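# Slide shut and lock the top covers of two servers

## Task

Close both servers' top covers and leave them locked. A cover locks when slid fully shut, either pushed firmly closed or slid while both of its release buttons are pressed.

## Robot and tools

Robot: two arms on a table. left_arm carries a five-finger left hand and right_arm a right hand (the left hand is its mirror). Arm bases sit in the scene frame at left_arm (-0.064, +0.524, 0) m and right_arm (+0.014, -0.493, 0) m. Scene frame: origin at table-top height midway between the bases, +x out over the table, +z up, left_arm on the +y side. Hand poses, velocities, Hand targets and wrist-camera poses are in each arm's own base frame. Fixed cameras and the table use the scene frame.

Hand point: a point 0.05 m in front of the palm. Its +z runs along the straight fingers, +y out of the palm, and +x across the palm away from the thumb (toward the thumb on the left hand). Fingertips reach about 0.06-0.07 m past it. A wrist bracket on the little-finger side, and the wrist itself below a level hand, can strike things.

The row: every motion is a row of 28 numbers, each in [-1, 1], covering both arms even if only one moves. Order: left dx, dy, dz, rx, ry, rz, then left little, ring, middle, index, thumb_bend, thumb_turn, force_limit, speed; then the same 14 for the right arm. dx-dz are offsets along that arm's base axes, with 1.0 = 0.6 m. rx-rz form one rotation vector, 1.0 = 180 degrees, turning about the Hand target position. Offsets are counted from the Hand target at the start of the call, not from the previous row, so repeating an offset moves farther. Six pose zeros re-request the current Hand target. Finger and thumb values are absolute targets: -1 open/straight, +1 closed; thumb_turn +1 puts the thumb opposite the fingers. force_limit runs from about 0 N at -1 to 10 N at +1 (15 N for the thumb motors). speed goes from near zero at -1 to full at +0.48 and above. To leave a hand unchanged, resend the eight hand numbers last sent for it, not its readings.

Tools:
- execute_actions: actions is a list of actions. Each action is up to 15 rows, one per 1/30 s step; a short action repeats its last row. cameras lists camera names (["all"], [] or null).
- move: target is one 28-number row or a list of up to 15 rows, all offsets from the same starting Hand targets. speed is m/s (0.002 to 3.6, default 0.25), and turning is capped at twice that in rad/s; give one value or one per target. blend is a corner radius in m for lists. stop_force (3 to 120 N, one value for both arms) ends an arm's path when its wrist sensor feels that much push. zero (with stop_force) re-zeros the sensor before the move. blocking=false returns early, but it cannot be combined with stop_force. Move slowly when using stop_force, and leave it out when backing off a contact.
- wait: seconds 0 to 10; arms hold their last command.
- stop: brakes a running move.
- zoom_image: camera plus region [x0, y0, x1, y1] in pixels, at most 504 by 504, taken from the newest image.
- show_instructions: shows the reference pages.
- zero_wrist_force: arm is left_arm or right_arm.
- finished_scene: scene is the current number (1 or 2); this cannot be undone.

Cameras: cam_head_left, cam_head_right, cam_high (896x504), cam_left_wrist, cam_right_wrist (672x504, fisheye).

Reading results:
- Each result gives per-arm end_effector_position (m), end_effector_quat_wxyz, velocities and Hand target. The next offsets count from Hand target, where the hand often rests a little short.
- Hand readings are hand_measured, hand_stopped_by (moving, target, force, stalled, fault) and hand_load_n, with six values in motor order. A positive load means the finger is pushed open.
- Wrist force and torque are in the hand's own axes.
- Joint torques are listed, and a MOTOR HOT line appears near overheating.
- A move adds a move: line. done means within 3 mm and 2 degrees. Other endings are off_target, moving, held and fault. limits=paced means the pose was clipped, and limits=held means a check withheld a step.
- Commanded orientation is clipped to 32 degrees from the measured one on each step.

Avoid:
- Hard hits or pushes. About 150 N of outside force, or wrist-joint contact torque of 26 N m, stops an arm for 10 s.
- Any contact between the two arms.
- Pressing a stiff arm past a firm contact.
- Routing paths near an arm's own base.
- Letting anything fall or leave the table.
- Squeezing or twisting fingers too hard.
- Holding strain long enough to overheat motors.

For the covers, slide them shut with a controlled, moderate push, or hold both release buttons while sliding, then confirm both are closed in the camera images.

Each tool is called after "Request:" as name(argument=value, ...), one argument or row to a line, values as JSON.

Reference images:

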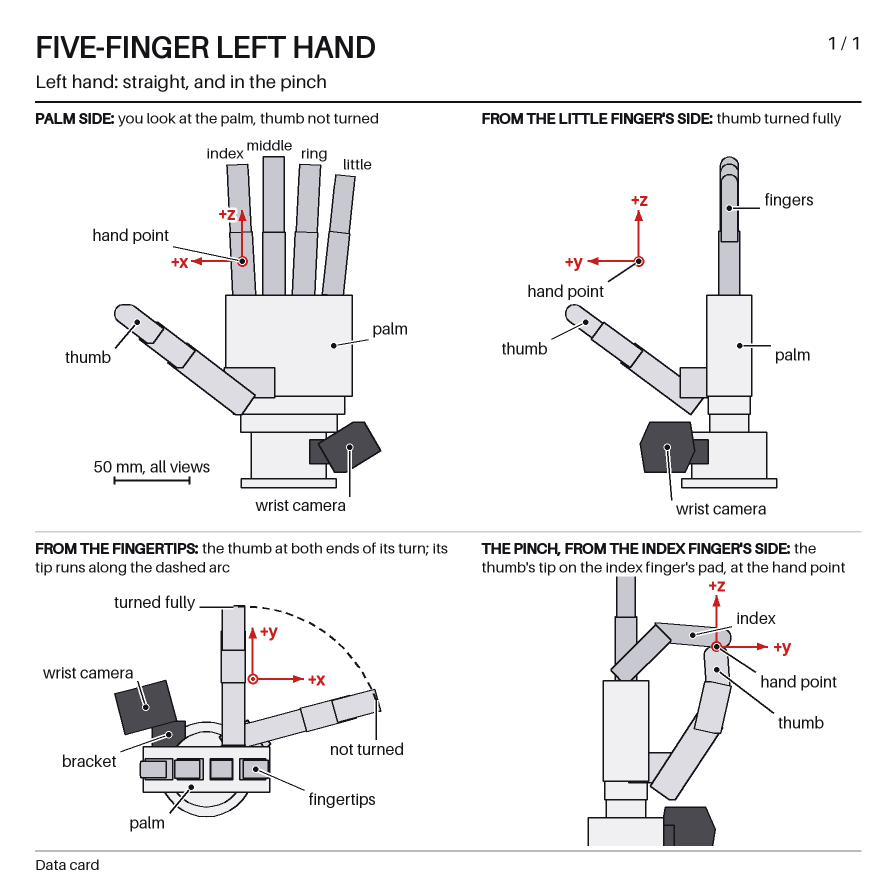

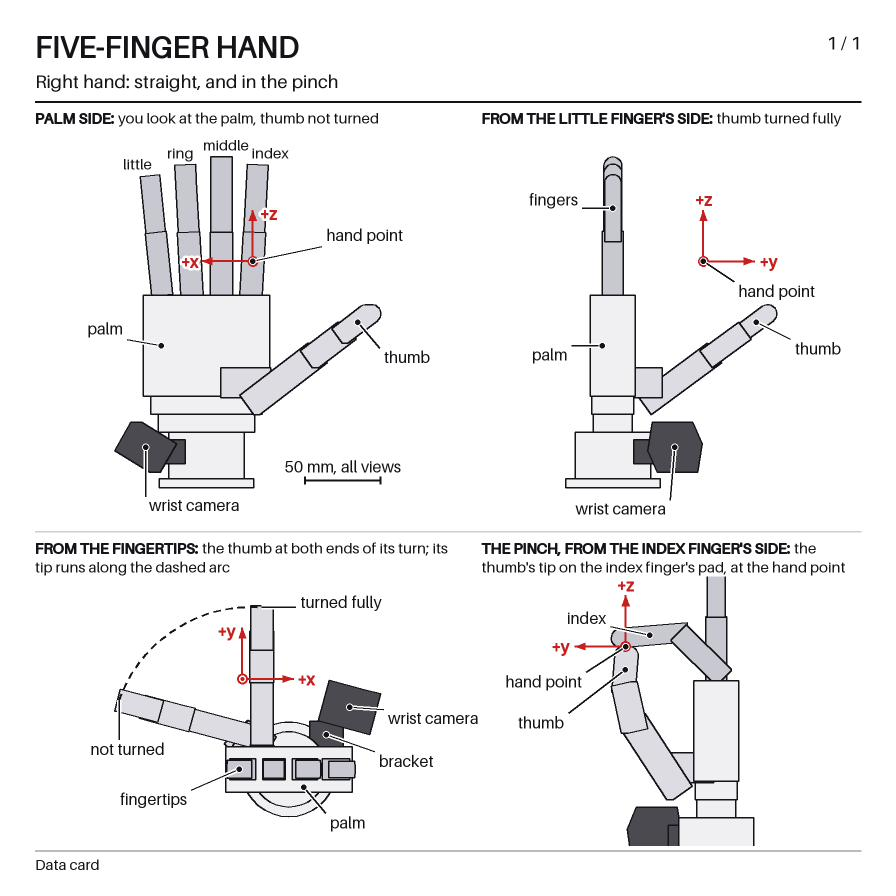

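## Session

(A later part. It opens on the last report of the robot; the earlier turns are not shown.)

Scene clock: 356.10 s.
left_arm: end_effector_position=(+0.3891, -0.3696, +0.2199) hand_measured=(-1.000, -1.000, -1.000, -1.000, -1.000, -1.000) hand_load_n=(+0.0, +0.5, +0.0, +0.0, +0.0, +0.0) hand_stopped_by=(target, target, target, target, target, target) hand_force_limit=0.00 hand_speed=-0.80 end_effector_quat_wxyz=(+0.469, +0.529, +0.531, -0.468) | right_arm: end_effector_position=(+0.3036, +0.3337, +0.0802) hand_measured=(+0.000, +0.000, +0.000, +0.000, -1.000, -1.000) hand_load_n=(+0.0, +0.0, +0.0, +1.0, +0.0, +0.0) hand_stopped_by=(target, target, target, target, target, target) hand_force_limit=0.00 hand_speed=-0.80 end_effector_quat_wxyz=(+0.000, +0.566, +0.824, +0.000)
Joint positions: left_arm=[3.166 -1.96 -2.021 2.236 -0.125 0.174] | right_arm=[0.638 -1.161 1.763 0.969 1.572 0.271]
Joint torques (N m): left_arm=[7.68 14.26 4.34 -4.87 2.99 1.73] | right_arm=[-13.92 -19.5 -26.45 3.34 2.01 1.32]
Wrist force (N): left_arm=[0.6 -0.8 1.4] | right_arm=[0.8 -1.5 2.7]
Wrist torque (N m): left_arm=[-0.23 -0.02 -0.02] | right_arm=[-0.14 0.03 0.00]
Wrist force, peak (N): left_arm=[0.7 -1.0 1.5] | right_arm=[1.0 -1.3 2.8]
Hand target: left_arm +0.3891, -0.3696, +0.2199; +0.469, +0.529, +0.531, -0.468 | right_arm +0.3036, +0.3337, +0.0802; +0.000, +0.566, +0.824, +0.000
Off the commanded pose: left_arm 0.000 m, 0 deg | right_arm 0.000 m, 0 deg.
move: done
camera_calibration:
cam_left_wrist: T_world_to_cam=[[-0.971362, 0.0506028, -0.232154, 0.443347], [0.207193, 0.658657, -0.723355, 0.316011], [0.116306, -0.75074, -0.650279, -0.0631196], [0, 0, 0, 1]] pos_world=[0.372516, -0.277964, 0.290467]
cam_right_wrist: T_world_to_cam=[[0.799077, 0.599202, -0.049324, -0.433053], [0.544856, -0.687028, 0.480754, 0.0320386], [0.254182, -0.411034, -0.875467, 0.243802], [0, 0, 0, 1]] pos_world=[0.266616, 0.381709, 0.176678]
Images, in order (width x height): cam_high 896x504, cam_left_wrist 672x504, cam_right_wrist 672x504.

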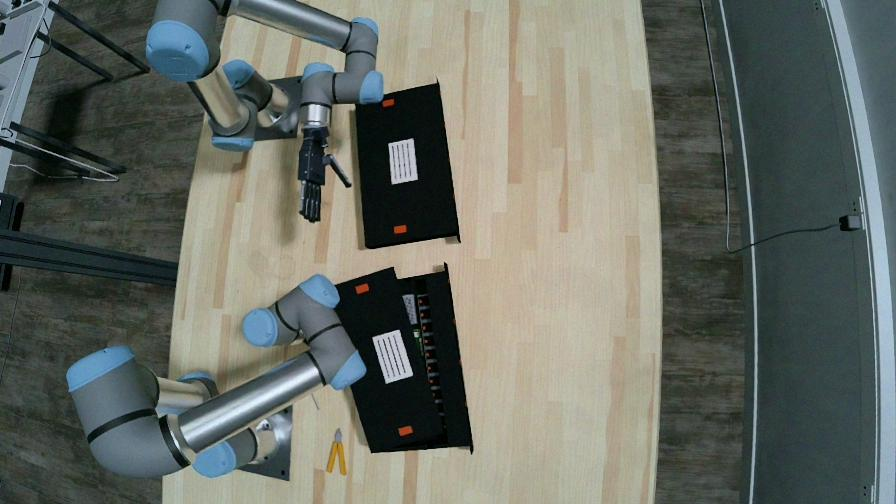

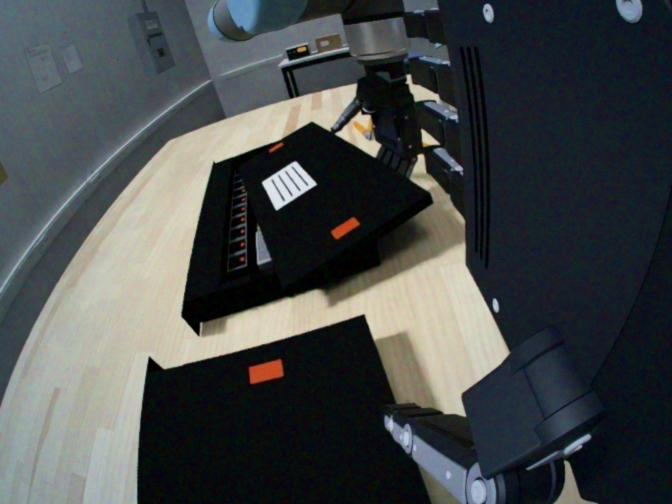

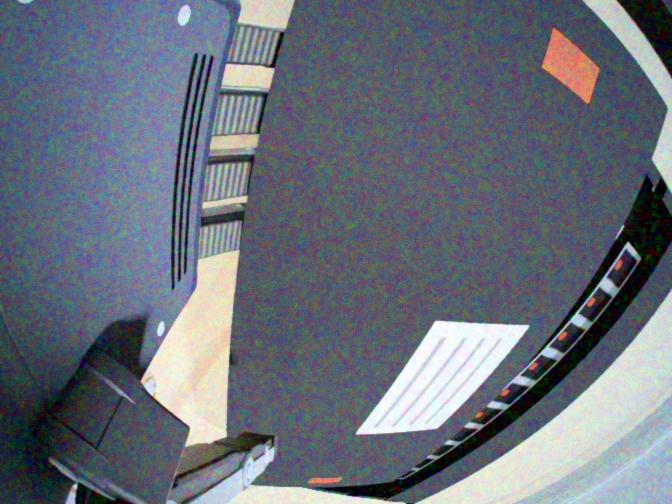

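Request:
move(
  target=[0,0,0,0,0,0,-1,-1,-1,-1,-1,-1,0,-0.8,0,0,0,0,0,0,0,0,0,0,-1,1,-0.4,-0.5],
)

Request:
move(
  target=[0,0,0,0,0,0,-1,-1,-1,-1,-1,-1,0,-0.8,0,0,0,0,0,0,0,0,0,0,0.3,1,-0.4,-0.85],
  cameras=["cam_right_wrist","cam_left_wrist"],
)

Request:
zoom_image(
  camera="cam_left_wrist",
  region=[320, 60, 480, 220],
)

Scene clock: 373.77 s.
left_arm: end_effector_position=(+0.3891, -0.3696, +0.2199) hand_measured=(-1.000, -1.000, -1.000, -1.000, -1.000, -1.000) hand_load_n=(+0.0, +0.0, +0.0, +0.0, +0.5, -0.5) hand_stopped_by=(target, target, target, target, target, target) hand_force_limit=0.00 hand_speed=-0.80 end_effector_quat_wxyz=(+0.469, +0.529, +0.531, -0.468) | right_arm: end_effector_position=(+0.3036, +0.3337, +0.0802) hand_measured=(+0.000, +0.000, +0.000, +0.000, -1.000, +1.000) hand_load_n=(+0.0, +0.0, +0.0, +1.0, +0.0, +0.0) hand_stopped_by=(target, target, target, target, target, target) hand_force_limit=-0.40 hand_speed=-0.50 end_effector_quat_wxyz=(+0.000, +0.566, +0.824, +0.000)
Joint positions: left_arm=[3.166 -1.96 -2.021 2.236 -0.125 0.174] | right_arm=[0.638 -1.161 1.763 0.969 1.572 0.271]
Joint torques (N m): left_arm=[7.76 14.81 4.09 -4.71 2.85 1.75] | right_arm=[-12.46 -19.95 -22.92 2.55 1.96 1.38]
Wrist force (N): left_arm=[0.5 -1.0 1.3] | right_arm=[0.7 -1.5 2.5]
Wrist torque (N m): left_arm=[-0.25 0.00 -0.02] | right_arm=[-0.12 0.04 0.00]
Wrist force, peak (N): left_arm=[0.6 -1.2 1.4] | right_arm=[1.0 -1.7 2.8]
Hand target: left_arm +0.3891, -0.3696, +0.2199; +0.469, +0.529, +0.531, -0.468 | right_arm +0.3036, +0.3337, +0.0802; +0.000, +0.566, +0.824, +0.000
Off the commanded pose: left_arm 0.000 m, 0 deg | right_arm 0.000 m, 0 deg.
move: done

Scene clock: 378.77 s.
left_arm: end_effector_position=(+0.3891, -0.3696, +0.2199) hand_measured=(-1.000, -1.000, -1.000, -1.000, -1.000, -1.000) hand_load_n=(+0.0, +0.5, +0.0, +0.0, +0.0, +0.0) hand_stopped_by=(target, target, target, target, target, target) hand_force_limit=0.00 hand_speed=-0.80 end_effector_quat_wxyz=(+0.469, +0.529, +0.531, -0.468) | right_arm: end_effector_position=(+0.3036, +0.3337, +0.0802) hand_measured=(+0.000, +0.000, +0.000, +0.000, +0.054, +1.000) hand_load_n=(+0.0, +0.0, +0.0, +0.5, +0.0, +0.0) hand_stopped_by=(target, target, target, target, moving, target) hand_force_limit=-0.40 hand_speed=-0.85 end_effector_quat_wxyz=(+0.000, +0.566, +0.824, +0.000)
Joint positions: left_arm=[3.166 -1.96 -2.021 2.236 -0.125 0.174] | right_arm=[0.638 -1.161 1.763 0.969 1.572 0.271]
Joint torques (N m): left_arm=[7.35 14.81 4.62 -4.63 3.06 1.69] | right_arm=[-12.48 -18.96 -21.75 1.69 2.04 1.05]
Wrist force (N): left_arm=[0.8 -0.8 1.1] | right_arm=[0.8 -1.5 2.3]
Wrist torque (N m): left_arm=[-0.20 -0.04 0.00] | right_arm=[-0.13 0.02 0.01]
Wrist force, peak (N): left_arm=[0.8 -1.1 1.4] | right_arm=[0.8 -1.6 3.1]
Hand target: left_arm +0.3891, -0.3696, +0.2199; +0.469, +0.529, +0.531, -0.468 | right_arm +0.3036, +0.3337, +0.0802; +0.000, +0.566, +0.824, +0.000
Off the commanded pose: left_arm 0.000 m, 0 deg | right_arm 0.000 m, 0 deg.
move: moving (right_arm; no rest 5 s after the path's end)
camera_calibration:
cam_left_wrist: T_world_to_cam=[[-0.971362, 0.0506028, -0.232154, 0.443347], [0.207193, 0.658657, -0.723355, 0.316011], [0.116306, -0.75074, -0.650279, -0.0631196], [0, 0, 0, 1]] pos_world=[0.372516, -0.277964, 0.290467]
cam_right_wrist: T_world_to_cam=[[0.799077, 0.599202, -0.049324, -0.433053], [0.544856, -0.687028, 0.480754, 0.0320386], [0.254182, -0.411034, -0.875467, 0.243802], [0, 0, 0, 1]] pos_world=[0.266616, 0.381709, 0.176678]
Images, in order (width x height): cam_left_wrist 672x504, cam_right_wrist 672x504.

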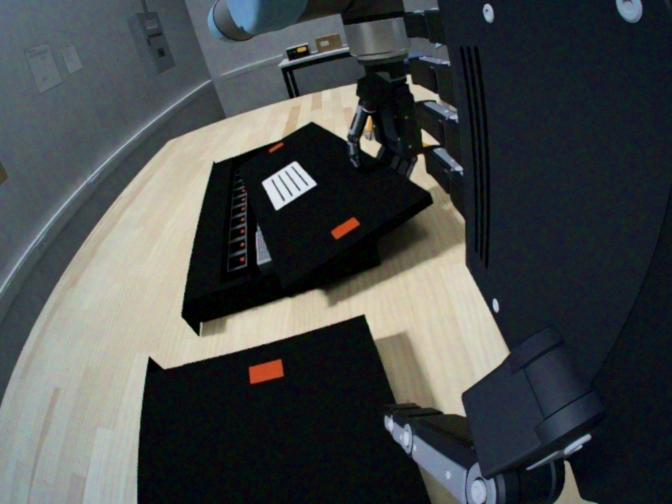

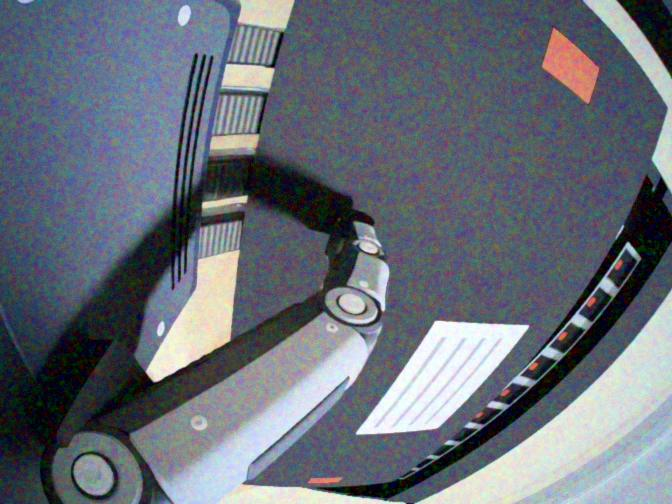

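Scaled by 3.150 from the camera's 672x504 image, which has a finer 960x720 frame.

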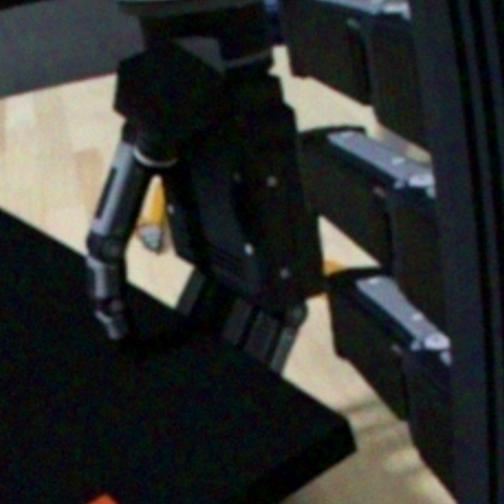

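Request:
wait(
  seconds=3,
  cameras=["cam_right_wrist"],
)

Scene clock: 382.87 s.
left_arm: end_effector_position=(+0.3891, -0.3696, +0.2199) hand_measured=(-1.000, -1.000, -1.000, -1.000, -1.000, -1.000) hand_load_n=(+0.0, +0.0, +0.0, +0.0, +0.0, +0.0) hand_stopped_by=(target, target, target, target, target, target) hand_force_limit=0.00 hand_speed=-0.80 end_effector_quat_wxyz=(+0.469, +0.529, +0.531, -0.468) | right_arm: end_effector_position=(+0.3036, +0.3337, +0.0802) hand_measured=(+0.000, +0.000, +0.000, +0.000, +0.300, +1.000) hand_load_n=(+0.0, +0.0, +0.5, +1.0, +0.0, +0.0) hand_stopped_by=(target, target, target, target, target, target) hand_force_limit=-0.40 hand_speed=-0.85 end_effector_quat_wxyz=(+0.000, +0.566, +0.824, +0.000)
Joint positions: left_arm=[3.166 -1.96 -2.021 2.236 -0.125 0.174] | right_arm=[0.638 -1.161 1.763 0.969 1.572 0.271]
Joint torques (N m): left_arm=[7.95 14.94 4.63 -4.63 2.9 1.67] | right_arm=[-12.91 -18.49 -18.01 1.25 1.93 0.94]
Wrist force (N): left_arm=[0.6 -1.2 1.3] | right_arm=[0.9 -1.5 2.3]
Wrist torque (N m): left_arm=[-0.28 -0.01 -0.01] | right_arm=[-0.12 0.01 0.01]
Wrist force, peak (N): left_arm=[0.7 -1.3 1.4] | right_arm=[0.9 -1.6 2.8]
Hand target: left_arm +0.3891, -0.3696, +0.2199; +0.469, +0.529, +0.531, -0.468 | right_arm +0.3036, +0.3337, +0.0802; +0.000, +0.566, +0.824, +0.000
Off the commanded pose: left_arm 0.000 m, 0 deg | right_arm 0.000 m, 0 deg.
wait: 3.00 s; at rest by 0.17 s
camera_calibration:
cam_right_wrist: T_world_to_cam=[[0.799077, 0.599202, -0.049324, -0.433053], [0.544856, -0.687028, 0.480754, 0.0320386], [0.254182, -0.411034, -0.875467, 0.243802], [0, 0, 0, 1]] pos_world=[0.266616, 0.381709, 0.176678]
Images, in order (width x height): cam_right_wrist 672x504.

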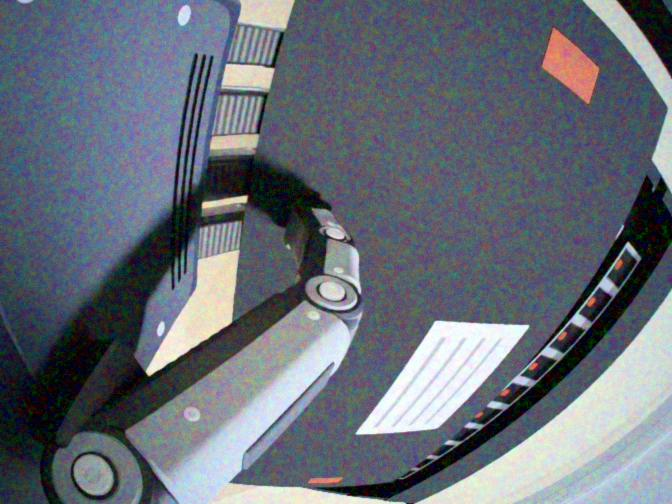

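Request:
move(
  target=[0,0,0,0,0,0,-1,-1,-1,-1,-1,-1,0,-0.8,0,0,0,0,0,0,0.3,0.3,0.3,0.3,0.3,1,-0.4,-0.9],
)

Request:
wait(
  seconds=3,
  cameras=["cam_right_wrist","cam_left_wrist"],
)

Scene clock: 385.50 s.
left_arm: end_effector_position=(+0.3891, -0.3696, +0.2199) hand_measured=(-1.000, -1.000, -1.000, -1.000, -1.000, -1.000) hand_load_n=(+0.0, +0.0, +0.0, +0.0, +0.5, +0.0) hand_stopped_by=(target, target, target, target, target, target) hand_force_limit=0.00 hand_speed=-0.80 end_effector_quat_wxyz=(+0.469, +0.529, +0.531, -0.468) | right_arm: end_effector_position=(+0.3036, +0.3337, +0.0802) hand_measured=(+0.148, +0.110, +0.082, +0.064, +0.300, +1.000) hand_load_n=(+4.0, +1.0, +0.0, +0.0, +0.0, +0.0) hand_stopped_by=(force, force, force, force, target, target) hand_force_limit=-0.40 hand_speed=-0.90 end_effector_quat_wxyz=(+0.000, +0.566, +0.824, +0.000)
Joint positions: left_arm=[3.166 -1.96 -2.021 2.236 -0.125 0.174] | right_arm=[0.638 -1.161 1.763 0.969 1.572 0.271]
Joint torques (N m): left_arm=[7.99 14.56 4.85 -4.5 2.8 1.63] | right_arm=[-12.43 -21.25 -15.25 1.34 1.31 0.89]
Wrist force (N): left_arm=[0.4 -0.7 1.1] | right_arm=[0.8 0.0 3.8]
Wrist torque (N m): left_arm=[-0.19 0.01 -0.03] | right_arm=[-0.02 -0.21 -0.06]
Wrist force, peak (N): left_arm=[0.9 -1.0 1.4] | right_arm=[0.4 0.1 4.2]
Hand target: left_arm +0.3891, -0.3696, +0.2199; +0.469, +0.529, +0.531, -0.468 | right_arm +0.3036, +0.3337, +0.0802; +0.000, +0.566, +0.824, +0.000
Off the commanded pose: left_arm 0.000 m, 0 deg | right_arm 0.000 m, 0 deg.
move: done

Scene clock: 388.50 s.
left_arm: end_effector_position=(+0.3891, -0.3696, +0.2199) hand_measured=(-1.000, -1.000, -1.000, -1.000, -1.000, -1.000) hand_load_n=(+0.0, +0.0, +0.0, +0.0, +0.5, +0.0) hand_stopped_by=(target, target, target, target, target, target) hand_force_limit=0.00 hand_speed=-0.80 end_effector_quat_wxyz=(+0.469, +0.529, +0.531, -0.468) | right_arm: end_effector_position=(+0.3036, +0.3337, +0.0802) hand_measured=(+0.148, +0.110, +0.082, +0.064, +0.300, +1.000) hand_load_n=(+4.5, +0.5, +0.0, +0.5, +0.0, +0.0) hand_stopped_by=(force, force, force, force, target, target) hand_force_limit=-0.40 hand_speed=-0.90 end_effector_quat_wxyz=(+0.000, +0.566, +0.824, +0.000)
Joint positions: left_arm=[3.166 -1.96 -2.021 2.236 -0.125 0.174] | right_arm=[0.638 -1.161 1.763 0.969 1.572 0.271]
Joint torques (N m): left_arm=[7.88 14.48 4.58 -4.45 2.78 1.71] | right_arm=[-10.64 -26.35 -13.36 1.73 -0.9 0.94]
Wrist force (N): left_arm=[0.6 -1.0 1.0] | right_arm=[0.9 0.0 3.9]
Wrist torque (N m): left_arm=[-0.22 -0.02 -0.01] | right_arm=[-0.02 -0.23 -0.05]
Wrist force, peak (N): left_arm=[0.8 -1.0 1.5] | right_arm=[1.1 -0.1 4.2]
Hand target: left_arm +0.3891, -0.3696, +0.2199; +0.469, +0.529, +0.531, -0.468 | right_arm +0.3036, +0.3337, +0.0802; +0.000, +0.566, +0.824, +0.000
Off the commanded pose: left_arm 0.000 m, 0 deg | right_arm 0.000 m, 0 deg.
wait: 3.00 s; at rest by 0.17 s
camera_calibration:
cam_left_wrist: T_world_to_cam=[[-0.971362, 0.0506028, -0.232154, 0.443347], [0.207193, 0.658657, -0.723355, 0.316011], [0.116306, -0.75074, -0.650279, -0.0631196], [0, 0, 0, 1]] pos_world=[0.372516, -0.277964, 0.290467]
cam_right_wrist: T_world_to_cam=[[0.799077, 0.599202, -0.049324, -0.433053], [0.544856, -0.687028, 0.480754, 0.0320386], [0.254182, -0.411034, -0.875467, 0.243802], [0, 0, 0, 1]] pos_world=[0.266616, 0.381709, 0.176678]
Images, in order (width x height): cam_left_wrist 672x504, cam_right_wrist 672x504.

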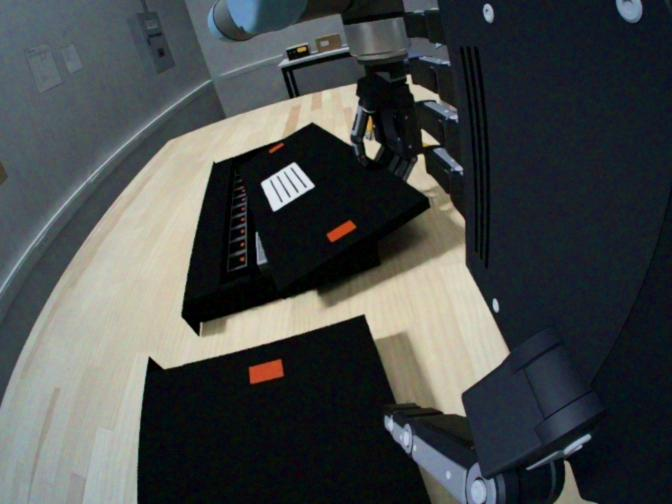

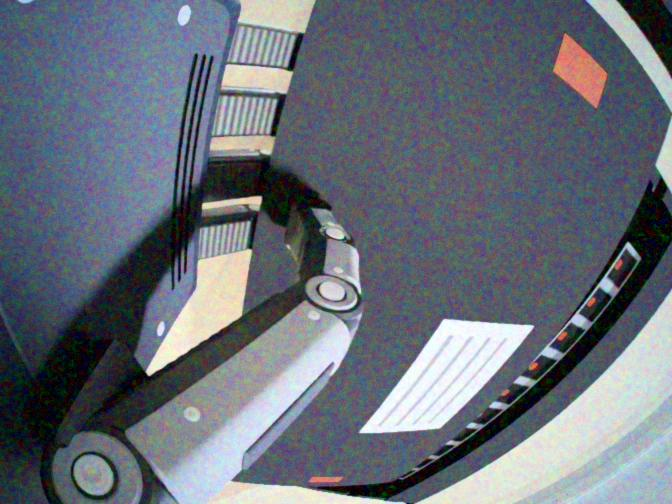

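Request:
move(
  target=[0,0,0,0,0,0,-1,-1,-1,-1,-1,-1,0,-0.8,0,0,0,0,0,0,0.3,0.3,0.35,0.35,0.3,1,-0.3,-0.9],
)

Request:
wait(
  seconds=2,
  cameras=["cam_right_wrist","cam_left_wrist"],
)

Request:
zoom_image(
  camera="cam_left_wrist",
  region=[320, 60, 480, 220],
)

Scene clock: 391.40 s.
left_arm: end_effector_position=(+0.3891, -0.3696, +0.2199) hand_measured=(-1.000, -1.000, -1.000, -1.000, -1.000, -1.000) hand_load_n=(+0.0, +0.0, +0.0, +0.0, +0.0, +0.0) hand_stopped_by=(target, target, target, target, target, target) hand_force_limit=0.00 hand_speed=-0.80 end_effector_quat_wxyz=(+0.469, +0.529, +0.531, -0.468) | right_arm: end_effector_position=(+0.3036, +0.3337, +0.0802) hand_measured=(+0.148, +0.110, +0.100, +0.098, +0.300, +1.000) hand_load_n=(+0.0, +0.0, +0.0, +4.5, +0.0, +0.0) hand_stopped_by=(force, force, force, force, target, target) hand_force_limit=-0.30 hand_speed=-0.90 end_effector_quat_wxyz=(+0.000, +0.566, +0.824, +0.000)
Joint positions: left_arm=[3.166 -1.96 -2.021 2.236 -0.125 0.174] | right_arm=[0.638 -1.161 1.763 0.969 1.572 0.271]
Joint torques (N m): left_arm=[7.64 14.85 4.26 -4.43 2.91 1.62] | right_arm=[-10.92 -31.47 -10.04 2.02 -0.89 0.76]
Wrist force (N): left_arm=[0.6 -0.9 1.2] | right_arm=[-0.8 0.4 3.9]
Wrist torque (N m): left_arm=[-0.22 -0.02 -0.02] | right_arm=[-0.01 0.02 -0.04]
Wrist force, peak (N): left_arm=[0.5 -1.4 1.3] | right_arm=[-0.8 0.5 4.3]
Hand target: left_arm +0.3891, -0.3696, +0.2199; +0.469, +0.529, +0.531, -0.468 | right_arm +0.3036, +0.3337, +0.0802; +0.000, +0.566, +0.824, +0.000
Off the commanded pose: left_arm 0.000 m, 0 deg | right_arm 0.000 m, 0 deg.
move: done

Scene clock: 393.40 s.
left_arm: end_effector_position=(+0.3891, -0.3696, +0.2199) hand_measured=(-1.000, -1.000, -1.000, -1.000, -1.000, -1.000) hand_load_n=(+0.0, +0.0, +0.0, +0.0, +0.0, +0.0) hand_stopped_by=(target, target, target, target, target, target) hand_force_limit=0.00 hand_speed=-0.80 end_effector_quat_wxyz=(+0.469, +0.529, +0.531, -0.468) | right_arm: end_effector_position=(+0.3036, +0.3337, +0.0802) hand_measured=(+0.148, +0.110, +0.100, +0.098, +0.300, +1.000) hand_load_n=(+0.5, +0.0, +0.0, +4.5, +0.0, +0.0) hand_stopped_by=(force, force, force, force, target, target) hand_force_limit=-0.30 hand_speed=-0.90 end_effector_quat_wxyz=(+0.000, +0.566, +0.824, +0.000)
Joint positions: left_arm=[3.166 -1.96 -2.021 2.236 -0.125 0.174] | right_arm=[0.638 -1.161 1.763 0.969 1.572 0.271]
Joint torques (N m): left_arm=[7.67 14.86 4.2 -4.51 2.66 1.59] | right_arm=[-10.92 -34.76 -10.05 2.54 -0.91 0.68]
Wrist force (N): left_arm=[0.9 -0.9 1.2] | right_arm=[-0.7 0.6 4.1]
Wrist torque (N m): left_arm=[-0.22 -0.05 0.00] | right_arm=[0.01 0.02 -0.03]
Wrist force, peak (N): left_arm=[0.6 -1.1 1.5] | right_arm=[-0.7 0.5 4.5]
Hand target: left_arm +0.3891, -0.3696, +0.2199; +0.469, +0.529, +0.531, -0.468 | right_arm +0.3036, +0.3337, +0.0802; +0.000, +0.566, +0.824, +0.000
Off the commanded pose: left_arm 0.000 m, 0 deg | right_arm 0.000 m, 0 deg.
wait: 2.00 s; at rest by 0.17 s
camera_calibration:
cam_left_wrist: T_world_to_cam=[[-0.971362, 0.0506028, -0.232154, 0.443347], [0.207193, 0.658657, -0.723355, 0.316011], [0.116306, -0.75074, -0.650279, -0.0631196], [0, 0, 0, 1]] pos_world=[0.372516, -0.277964, 0.290467]
cam_right_wrist: T_world_to_cam=[[0.799077, 0.599202, -0.049324, -0.433053], [0.544856, -0.687028, 0.480754, 0.0320386], [0.254182, -0.411034, -0.875467, 0.243802], [0, 0, 0, 1]] pos_world=[0.266616, 0.381709, 0.176678]
Images, in order (width x height): cam_left_wrist 672x504, cam_right_wrist 672x504.

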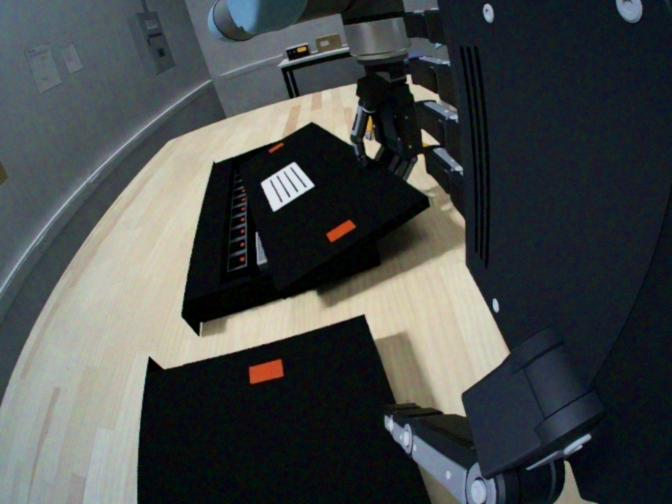

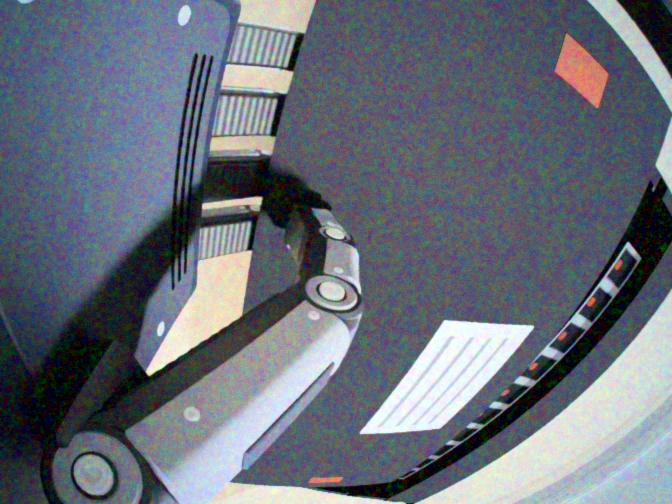

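Scaled by 3.150 from the camera's 672x504 image, which has a finer 960x720 frame.

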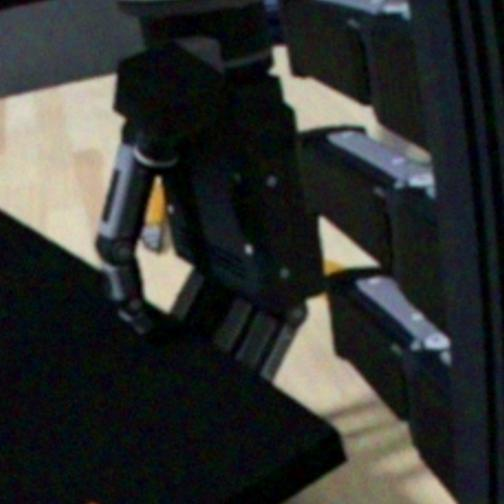

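Request:
move(
  target=[0,0,0,0,0,0,-1,-1,-1,-1,-1,-1,0,-0.8,0,0,0,0,0,0,0.35,0.35,0.36,0.36,0.3,1,0.2,-0.9],
)

Request:
wait(
  seconds=3,
  cameras=["cam_right_wrist","cam_left_wrist"],
)

Request:
zoom_image(
  camera="cam_left_wrist",
  region=[280, 100, 480, 300],
)

Scene clock: 397.70 s.
left_arm: end_effector_position=(+0.3891, -0.3696, +0.2199) hand_measured=(-1.000, -1.000, -1.000, -1.000, -1.000, -1.000) hand_load_n=(+0.0, +0.0, +0.0, +0.0, +0.0, +0.0) hand_stopped_by=(target, target, target, target, target, target) hand_force_limit=0.00 hand_speed=-0.80 end_effector_quat_wxyz=(+0.469, +0.529, +0.531, -0.468) | right_arm: end_effector_position=(+0.3036, +0.3337, +0.0802) hand_measured=(+0.200, +0.154, +0.124, +0.114, +0.300, +1.000) hand_load_n=(+7.5, +5.0, +4.0, +5.5, +0.5, +0.5) hand_stopped_by=(force, force, force, force, target, target) hand_force_limit=0.20 hand_speed=-0.90 end_effector_quat_wxyz=(+0.000, +0.566, +0.824, +0.000)
Joint positions: left_arm=[3.166 -1.96 -2.021 2.236 -0.125 0.174] | right_arm=[0.638 -1.161 1.763 0.969 1.572 0.271]
Joint torques (N m): left_arm=[7.71 14.98 4.59 -4.44 2.72 1.54] | right_arm=[-12 -41.01 -6.53 2.86 -0.96 0.43]
Wrist force (N): left_arm=[0.4 -0.6 1.1] | right_arm=[-0.4 0.6 3.8]
Wrist torque (N m): left_arm=[-0.18 0.02 -0.04] | right_arm=[0.28 -0.31 -0.06]
Wrist force, peak (N): left_arm=[0.6 -1.1 1.6] | right_arm=[-0.6 0.6 5.2]
Hand target: left_arm +0.3891, -0.3696, +0.2199; +0.469, +0.529, +0.531, -0.468 | right_arm +0.3036, +0.3337, +0.0802; +0.000, +0.566, +0.824, +0.000
Off the commanded pose: left_arm 0.000 m, 0 deg | right_arm 0.000 m, 0 deg.
move: done

Scene clock: 400.70 s.
left_arm: end_effector_position=(+0.3891, -0.3696, +0.2199) hand_measured=(-1.000, -1.000, -1.000, -1.000, -1.000, -1.000) hand_load_n=(+0.0, +0.0, +0.0, +0.0, +0.0, +0.0) hand_stopped_by=(target, target, target, target, target, target) hand_force_limit=0.00 hand_speed=-0.80 end_effector_quat_wxyz=(+0.469, +0.529, +0.531, -0.468) | right_arm: end_effector_position=(+0.3036, +0.3337, +0.0802) hand_measured=(+0.200, +0.154, +0.124, +0.114, +0.300, +1.000) hand_load_n=(+7.5, +5.5, +4.0, +5.5, +0.5, +0.5) hand_stopped_by=(force, force, force, force, target, target) hand_force_limit=0.20 hand_speed=-0.90 end_effector_quat_wxyz=(+0.000, +0.566, +0.824, +0.000)
Joint positions: left_arm=[3.166 -1.96 -2.021 2.236 -0.125 0.174] | right_arm=[0.638 -1.161 1.763 0.969 1.572 0.271]
Joint torques (N m): left_arm=[7.36 14.77 4.95 -4.46 2.57 1.55] | right_arm=[-11.25 -44.8 -6.29 3.24 -0.92 0.4]
Wrist force (N): left_arm=[0.7 -1.0 1.1] | right_arm=[-0.3 0.4 3.7]
Wrist torque (N m): left_arm=[-0.24 -0.04 -0.01] | right_arm=[0.24 -0.33 -0.06]
Wrist force, peak (N): left_arm=[0.9 -1.1 1.5] | right_arm=[-0.4 0.5 4.1]
Hand target: left_arm +0.3891, -0.3696, +0.2199; +0.469, +0.529, +0.531, -0.468 | right_arm +0.3036, +0.3337, +0.0802; +0.000, +0.566, +0.824, +0.000
Off the commanded pose: left_arm 0.000 m, 0 deg | right_arm 0.000 m, 0 deg.
wait: 3.00 s; at rest by 0.17 s
camera_calibration:
cam_left_wrist: T_world_to_cam=[[-0.971362, 0.0506028, -0.232154, 0.443347], [0.207193, 0.658657, -0.723355, 0.316011], [0.116306, -0.75074, -0.650279, -0.0631196], [0, 0, 0, 1]] pos_world=[0.372516, -0.277964, 0.290467]
cam_right_wrist: T_world_to_cam=[[0.799077, 0.599202, -0.049324, -0.433053], [0.544856, -0.687028, 0.480754, 0.0320386], [0.254182, -0.411034, -0.875467, 0.243802], [0, 0, 0, 1]] pos_world=[0.266616, 0.381709, 0.176678]
Images, in order (width x height): cam_left_wrist 672x504, cam_right_wrist 672x504.

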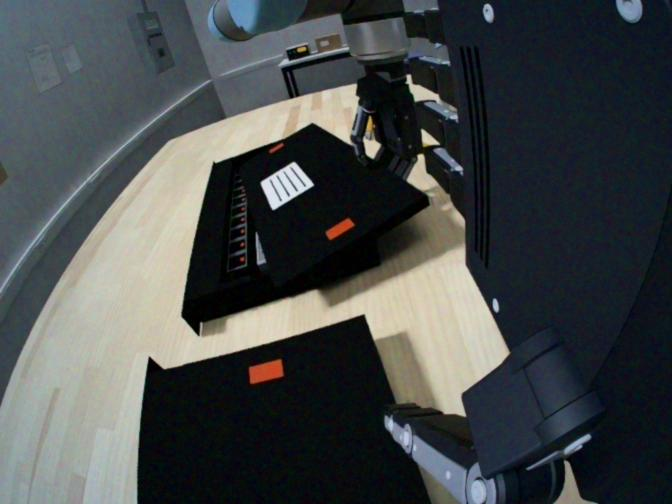

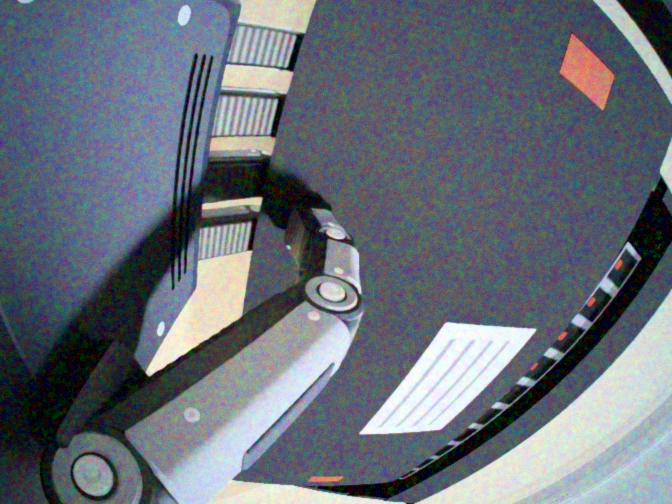

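Scaled by 2.520 from the camera's 672x504 image, which has a finer 960x720 frame.

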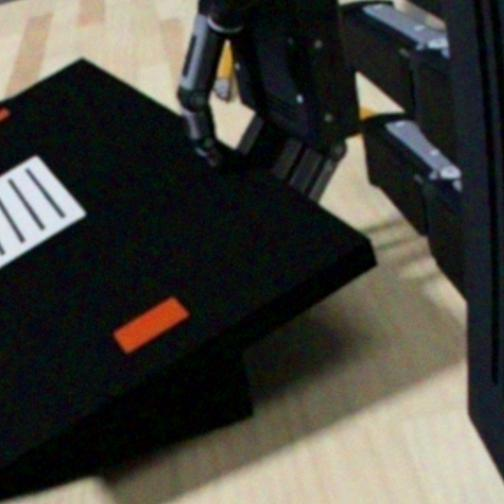

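Request:
move(
  target=[
    [0,0,0,0,0,0,-1,-1,-1,-1,-1,-1,0,-0.8,0,0,0.015,0,0,0,0.35,0.35,0.36,0.36,0.3,1,0.2,-0.9],
    [0,0,0,0,0,0,-1,-1,-1,-1,-1,-1,0,-0.8,0.0413,0.024,0.015,0,0,-0.0533,0.35,0.35,0.36,0.36,0.3,1,0.2,-0.9],
  ],
  speed=0.04,
  stop_force=12,
  cameras=["cam_right_wrist","cam_left_wrist","cam_high"],
)

Request:
zoom_image(
  camera="cam_high",
  region=[300, 250, 500, 470],
)

Request:
zoom_image(
  camera="cam_left_wrist",
  region=[200, 100, 450, 350],
)

Scene clock: 413.20 s.
left_arm: end_effector_position=(+0.3891, -0.3696, +0.2199) hand_measured=(-1.000, -1.000, -1.000, -1.000, -1.000, -1.000) hand_load_n=(+0.0, +0.0, +0.0, +0.0, +0.0, +0.0) hand_stopped_by=(target, target, target, target, target, target) hand_force_limit=0.00 hand_speed=-0.80 end_effector_quat_wxyz=(+0.469, +0.529, +0.531, -0.468) | right_arm: end_effector_position=(+0.3284, +0.3481, +0.0892) hand_measured=(+0.202, +0.154, +0.124, +0.114, +0.300, +1.000) hand_load_n=(+0.0, +3.0, +7.5, +12.5, -1.0, +2.0) hand_stopped_by=(force, force, force, force, target, target) hand_force_limit=0.20 hand_speed=-0.90 end_effector_quat_wxyz=(+0.000, +0.633, +0.774, +0.000)
Joint positions: left_arm=[3.166 -1.96 -2.021 2.236 -0.125 0.174] | right_arm=[0.648 -1.096 1.635 1.032 1.572 0.448]
Joint torques (N m): left_arm=[7.45 15.23 4.71 -4.29 2.6 1.45] | right_arm=[10.52 -24.74 -27.81 3.6 1.71 1.73]
Wrist force (N): left_arm=[0.6 -1.0 1.4] | right_arm=[-0.3 1.1 5.3]
Wrist torque (N m): left_arm=[-0.25 -0.01 -0.01] | right_arm=[0.32 0.21 -0.25]
Wrist force, peak (N): left_arm=[0.9 -1.0 1.5] | right_arm=[0.5 0.7 5.6]
Hand target: left_arm +0.3891, -0.3696, +0.2199; +0.469, +0.529, +0.531, -0.468 | right_arm +0.3284, +0.3481, +0.0892; +0.000, +0.633, +0.774, +0.000
Off the commanded pose: left_arm 0.000 m, 0 deg | right_arm 0.000 m, 0 deg.
move: done
camera_calibration:
cam_left_wrist: T_world_to_cam=[[-0.971362, 0.0506028, -0.232154, 0.443347], [0.207193, 0.658657, -0.723355, 0.316011], [0.116306, -0.75074, -0.650279, -0.0631196], [0, 0, 0, 1]] pos_world=[0.372516, -0.277964, 0.290467]
cam_right_wrist: T_world_to_cam=[[0.887728, 0.45772, -0.0493087, -0.440925], [0.422797, -0.768208, 0.480728, 0.092438], [0.182159, -0.447603, -0.875483, 0.287678], [0, 0, 0, 1]] pos_world=[0.299935, 0.401597, 0.185678]
Images, in order (width x height): cam_high 896x504, cam_left_wrist 672x504, cam_right_wrist 672x504.

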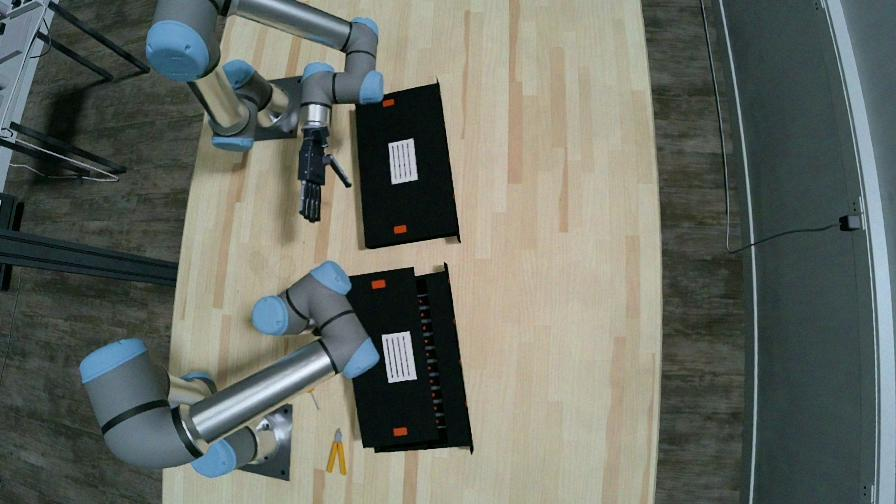

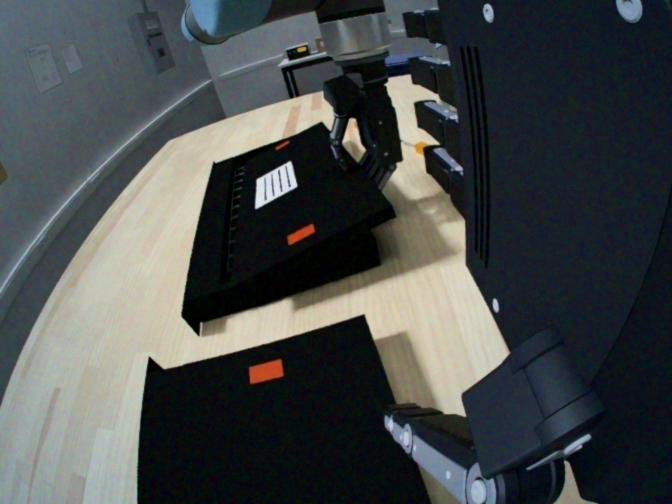

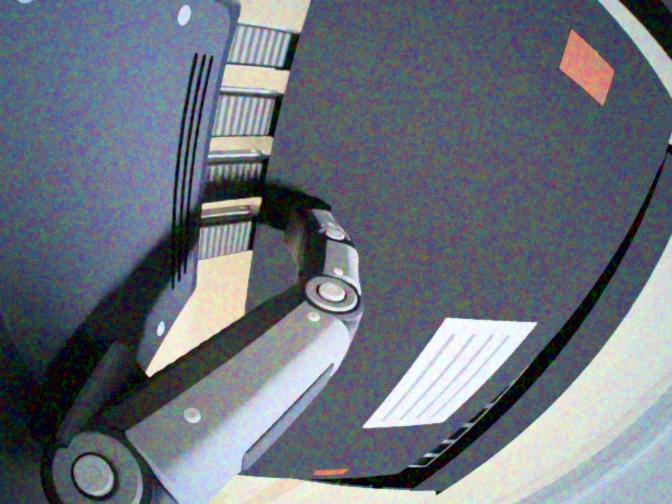

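Scaled by 2.291 from the camera's 896x504 image, which has a finer 1280x720 frame.

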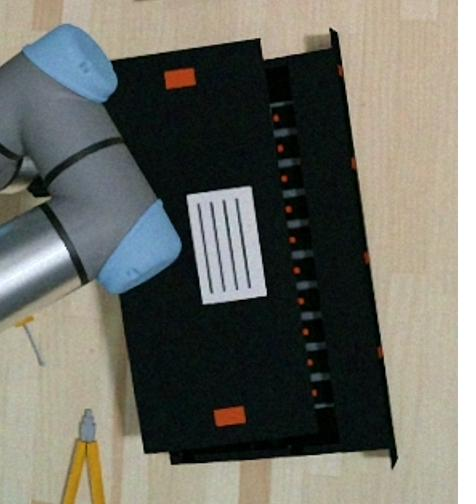

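Scaled by 2.016 from the camera's 672x504 image, which has a finer 960x720 frame.

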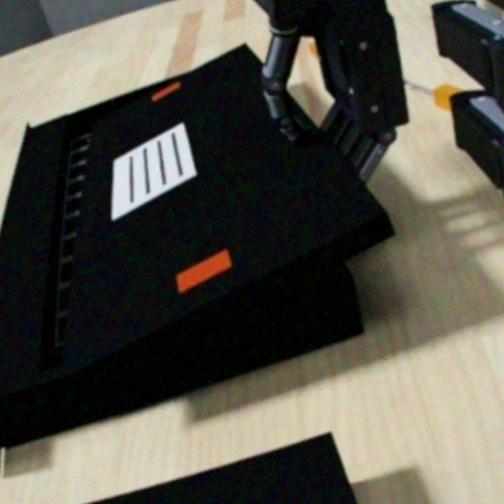

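Request:
zoom_image(
  camera="cam_right_wrist",
  region=[230, 380, 460, 504],
)

Request:
zoom_image(
  camera="cam_high",
  region=[350, 400, 490, 470],
)

Request:
zoom_image(
  camera="cam_left_wrist",
  region=[200, 110, 350, 200],
)

Scaled by 2.191 from the camera's 672x504 image, which has a finer 960x720 frame.

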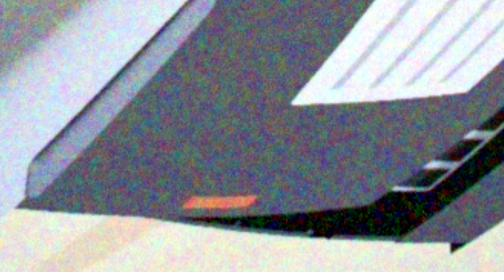

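Scaled by 3.600 from the camera's 896x504 image, which has a finer 1280x720 frame.

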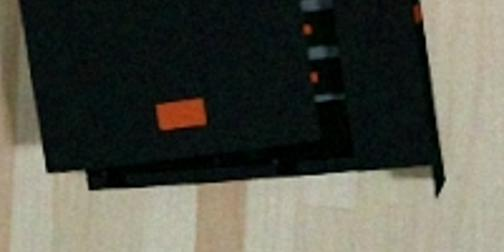

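Scaled by 3.360 from the camera's 672x504 image, which has a finer 960x720 frame.

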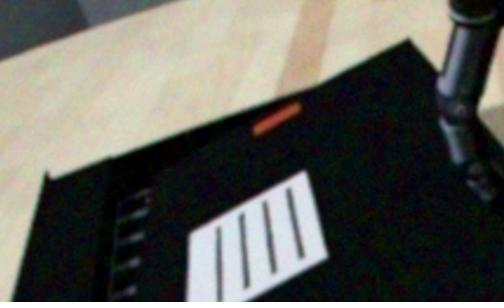

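Request:
move(
  target=[0,0,0,0,0,0,-1,-1,-1,-1,-1,-1,0,-0.8,-0.0733,-0.0156,0,0,0,0,0.35,0.35,0.36,0.36,0.3,1,0.2,-0.9],
  speed=0.05,
  cameras=["cam_right_wrist","cam_left_wrist","cam_high"],
)

Request:
zoom_image(
  camera="cam_high",
  region=[300, 250, 500, 470],
)

Request:
zoom_image(
  camera="cam_left_wrist",
  region=[200, 100, 450, 350],
)

Scene clock: 441.07 s.
left_arm: end_effector_position=(+0.3891, -0.3696, +0.2199) hand_measured=(-1.000, -1.000, -1.000, -1.000, -1.000, -1.000) hand_load_n=(+0.0, +0.0, +0.0, +0.0, +0.0, +0.0) hand_stopped_by=(target, target, target, target, target, target) hand_force_limit=0.00 hand_speed=-0.80 end_effector_quat_wxyz=(+0.469, +0.529, +0.531, -0.468) | right_arm: end_effector_position=(+0.2845, +0.3387, +0.0892) hand_measured=(+0.200, +0.154, +0.124, +0.114, +0.298, +1.000) hand_load_n=(+8.0, +6.5, +5.0, +5.5, +9.0, +6.0) hand_stopped_by=(force, force, force, force, target, target) hand_force_limit=0.20 hand_speed=-0.90 end_effector_quat_wxyz=(+0.000, +0.633, +0.774, +0.000)
Joint positions: left_arm=[3.166 -1.96 -2.021 2.236 -0.125 0.174] | right_arm=[0.697 -1.164 1.74 0.996 1.572 0.497]
Joint torques (N m): left_arm=[7.26 15.16 4.68 -4.3 2.48 1.44] | right_arm=[10.81 -46.56 -5.01 1.41 -1.44 2.03]
Wrist force (N): left_arm=[0.7 -0.8 0.9] | right_arm=[-0.4 2.4 4.1]
Wrist torque (N m): left_arm=[-0.19 -0.05 -0.01] | right_arm=[0.28 -0.30 -0.59]
Wrist force, peak (N): left_arm=[0.7 -1.1 1.5] | right_arm=[-0.1 1.2 5.8]
Hand target: left_arm +0.3891, -0.3696, +0.2199; +0.469, +0.529, +0.531, -0.468 | right_arm +0.2844, +0.3387, +0.0892; +0.000, +0.633, +0.774, +0.000
Off the commanded pose: left_arm 0.000 m, 0 deg | right_arm 0.000 m, 0 deg.
move: done
camera_calibration:
cam_left_wrist: T_world_to_cam=[[-0.971362, 0.0506028, -0.232154, 0.443347], [0.207193, 0.658657, -0.723355, 0.316011], [0.116306, -0.75074, -0.650279, -0.0631196], [0, 0, 0, 1]] pos_world=[0.372516, -0.277964, 0.290467]
cam_right_wrist: T_world_to_cam=[[0.887728, 0.45772, -0.0493087, -0.397697], [0.422797, -0.768208, 0.480728, 0.103854], [0.182159, -0.447603, -0.875483, 0.291512], [0, 0, 0, 1]] pos_world=[0.256035, 0.392297, 0.185678]
Images, in order (width x height): cam_high 896x504, cam_left_wrist 672x504, cam_right_wrist 672x504.

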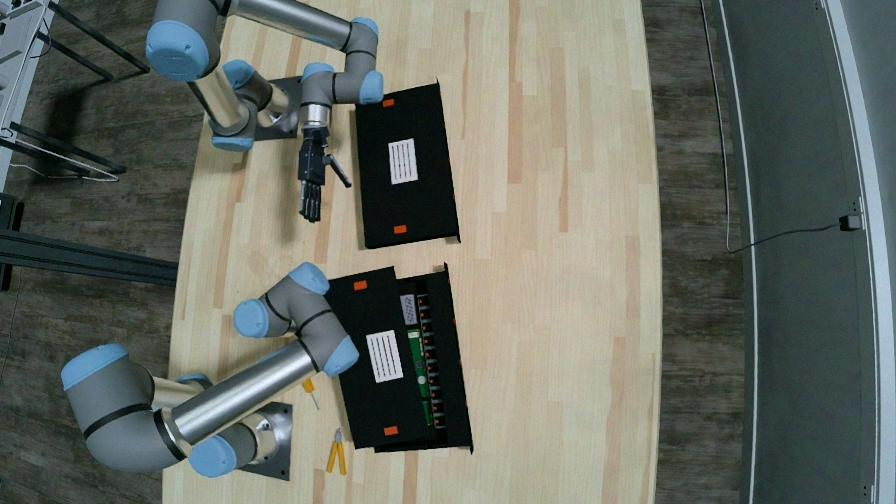

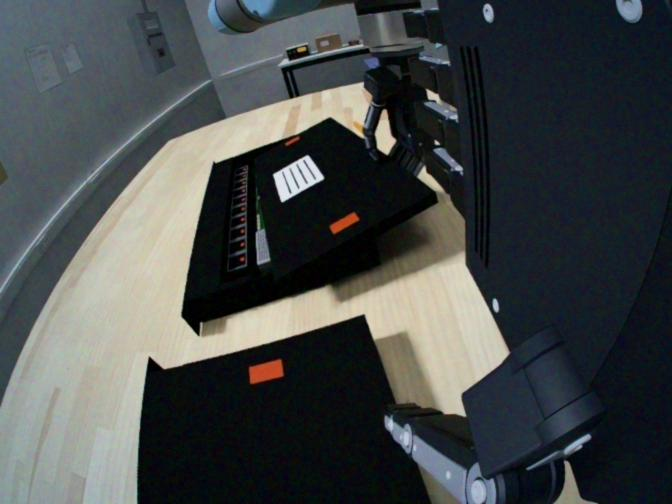

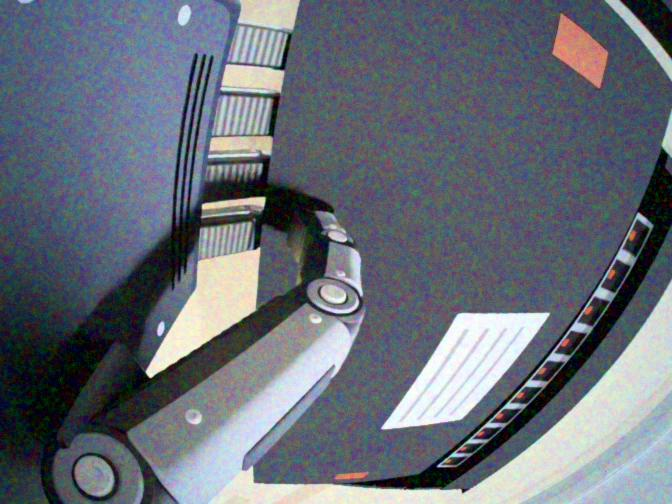

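Scaled by 2.291 from the camera's 896x504 image, which has a finer 1280x720 frame.

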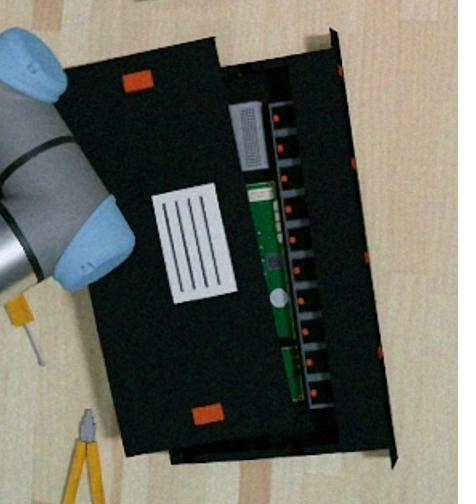

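Scaled by 2.016 from the camera's 672x504 image, which has a finer 960x720 frame.

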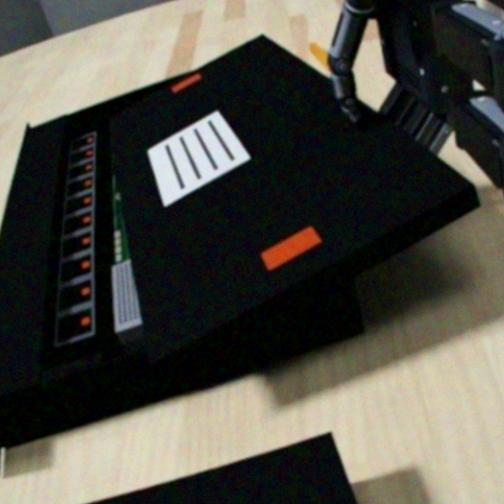

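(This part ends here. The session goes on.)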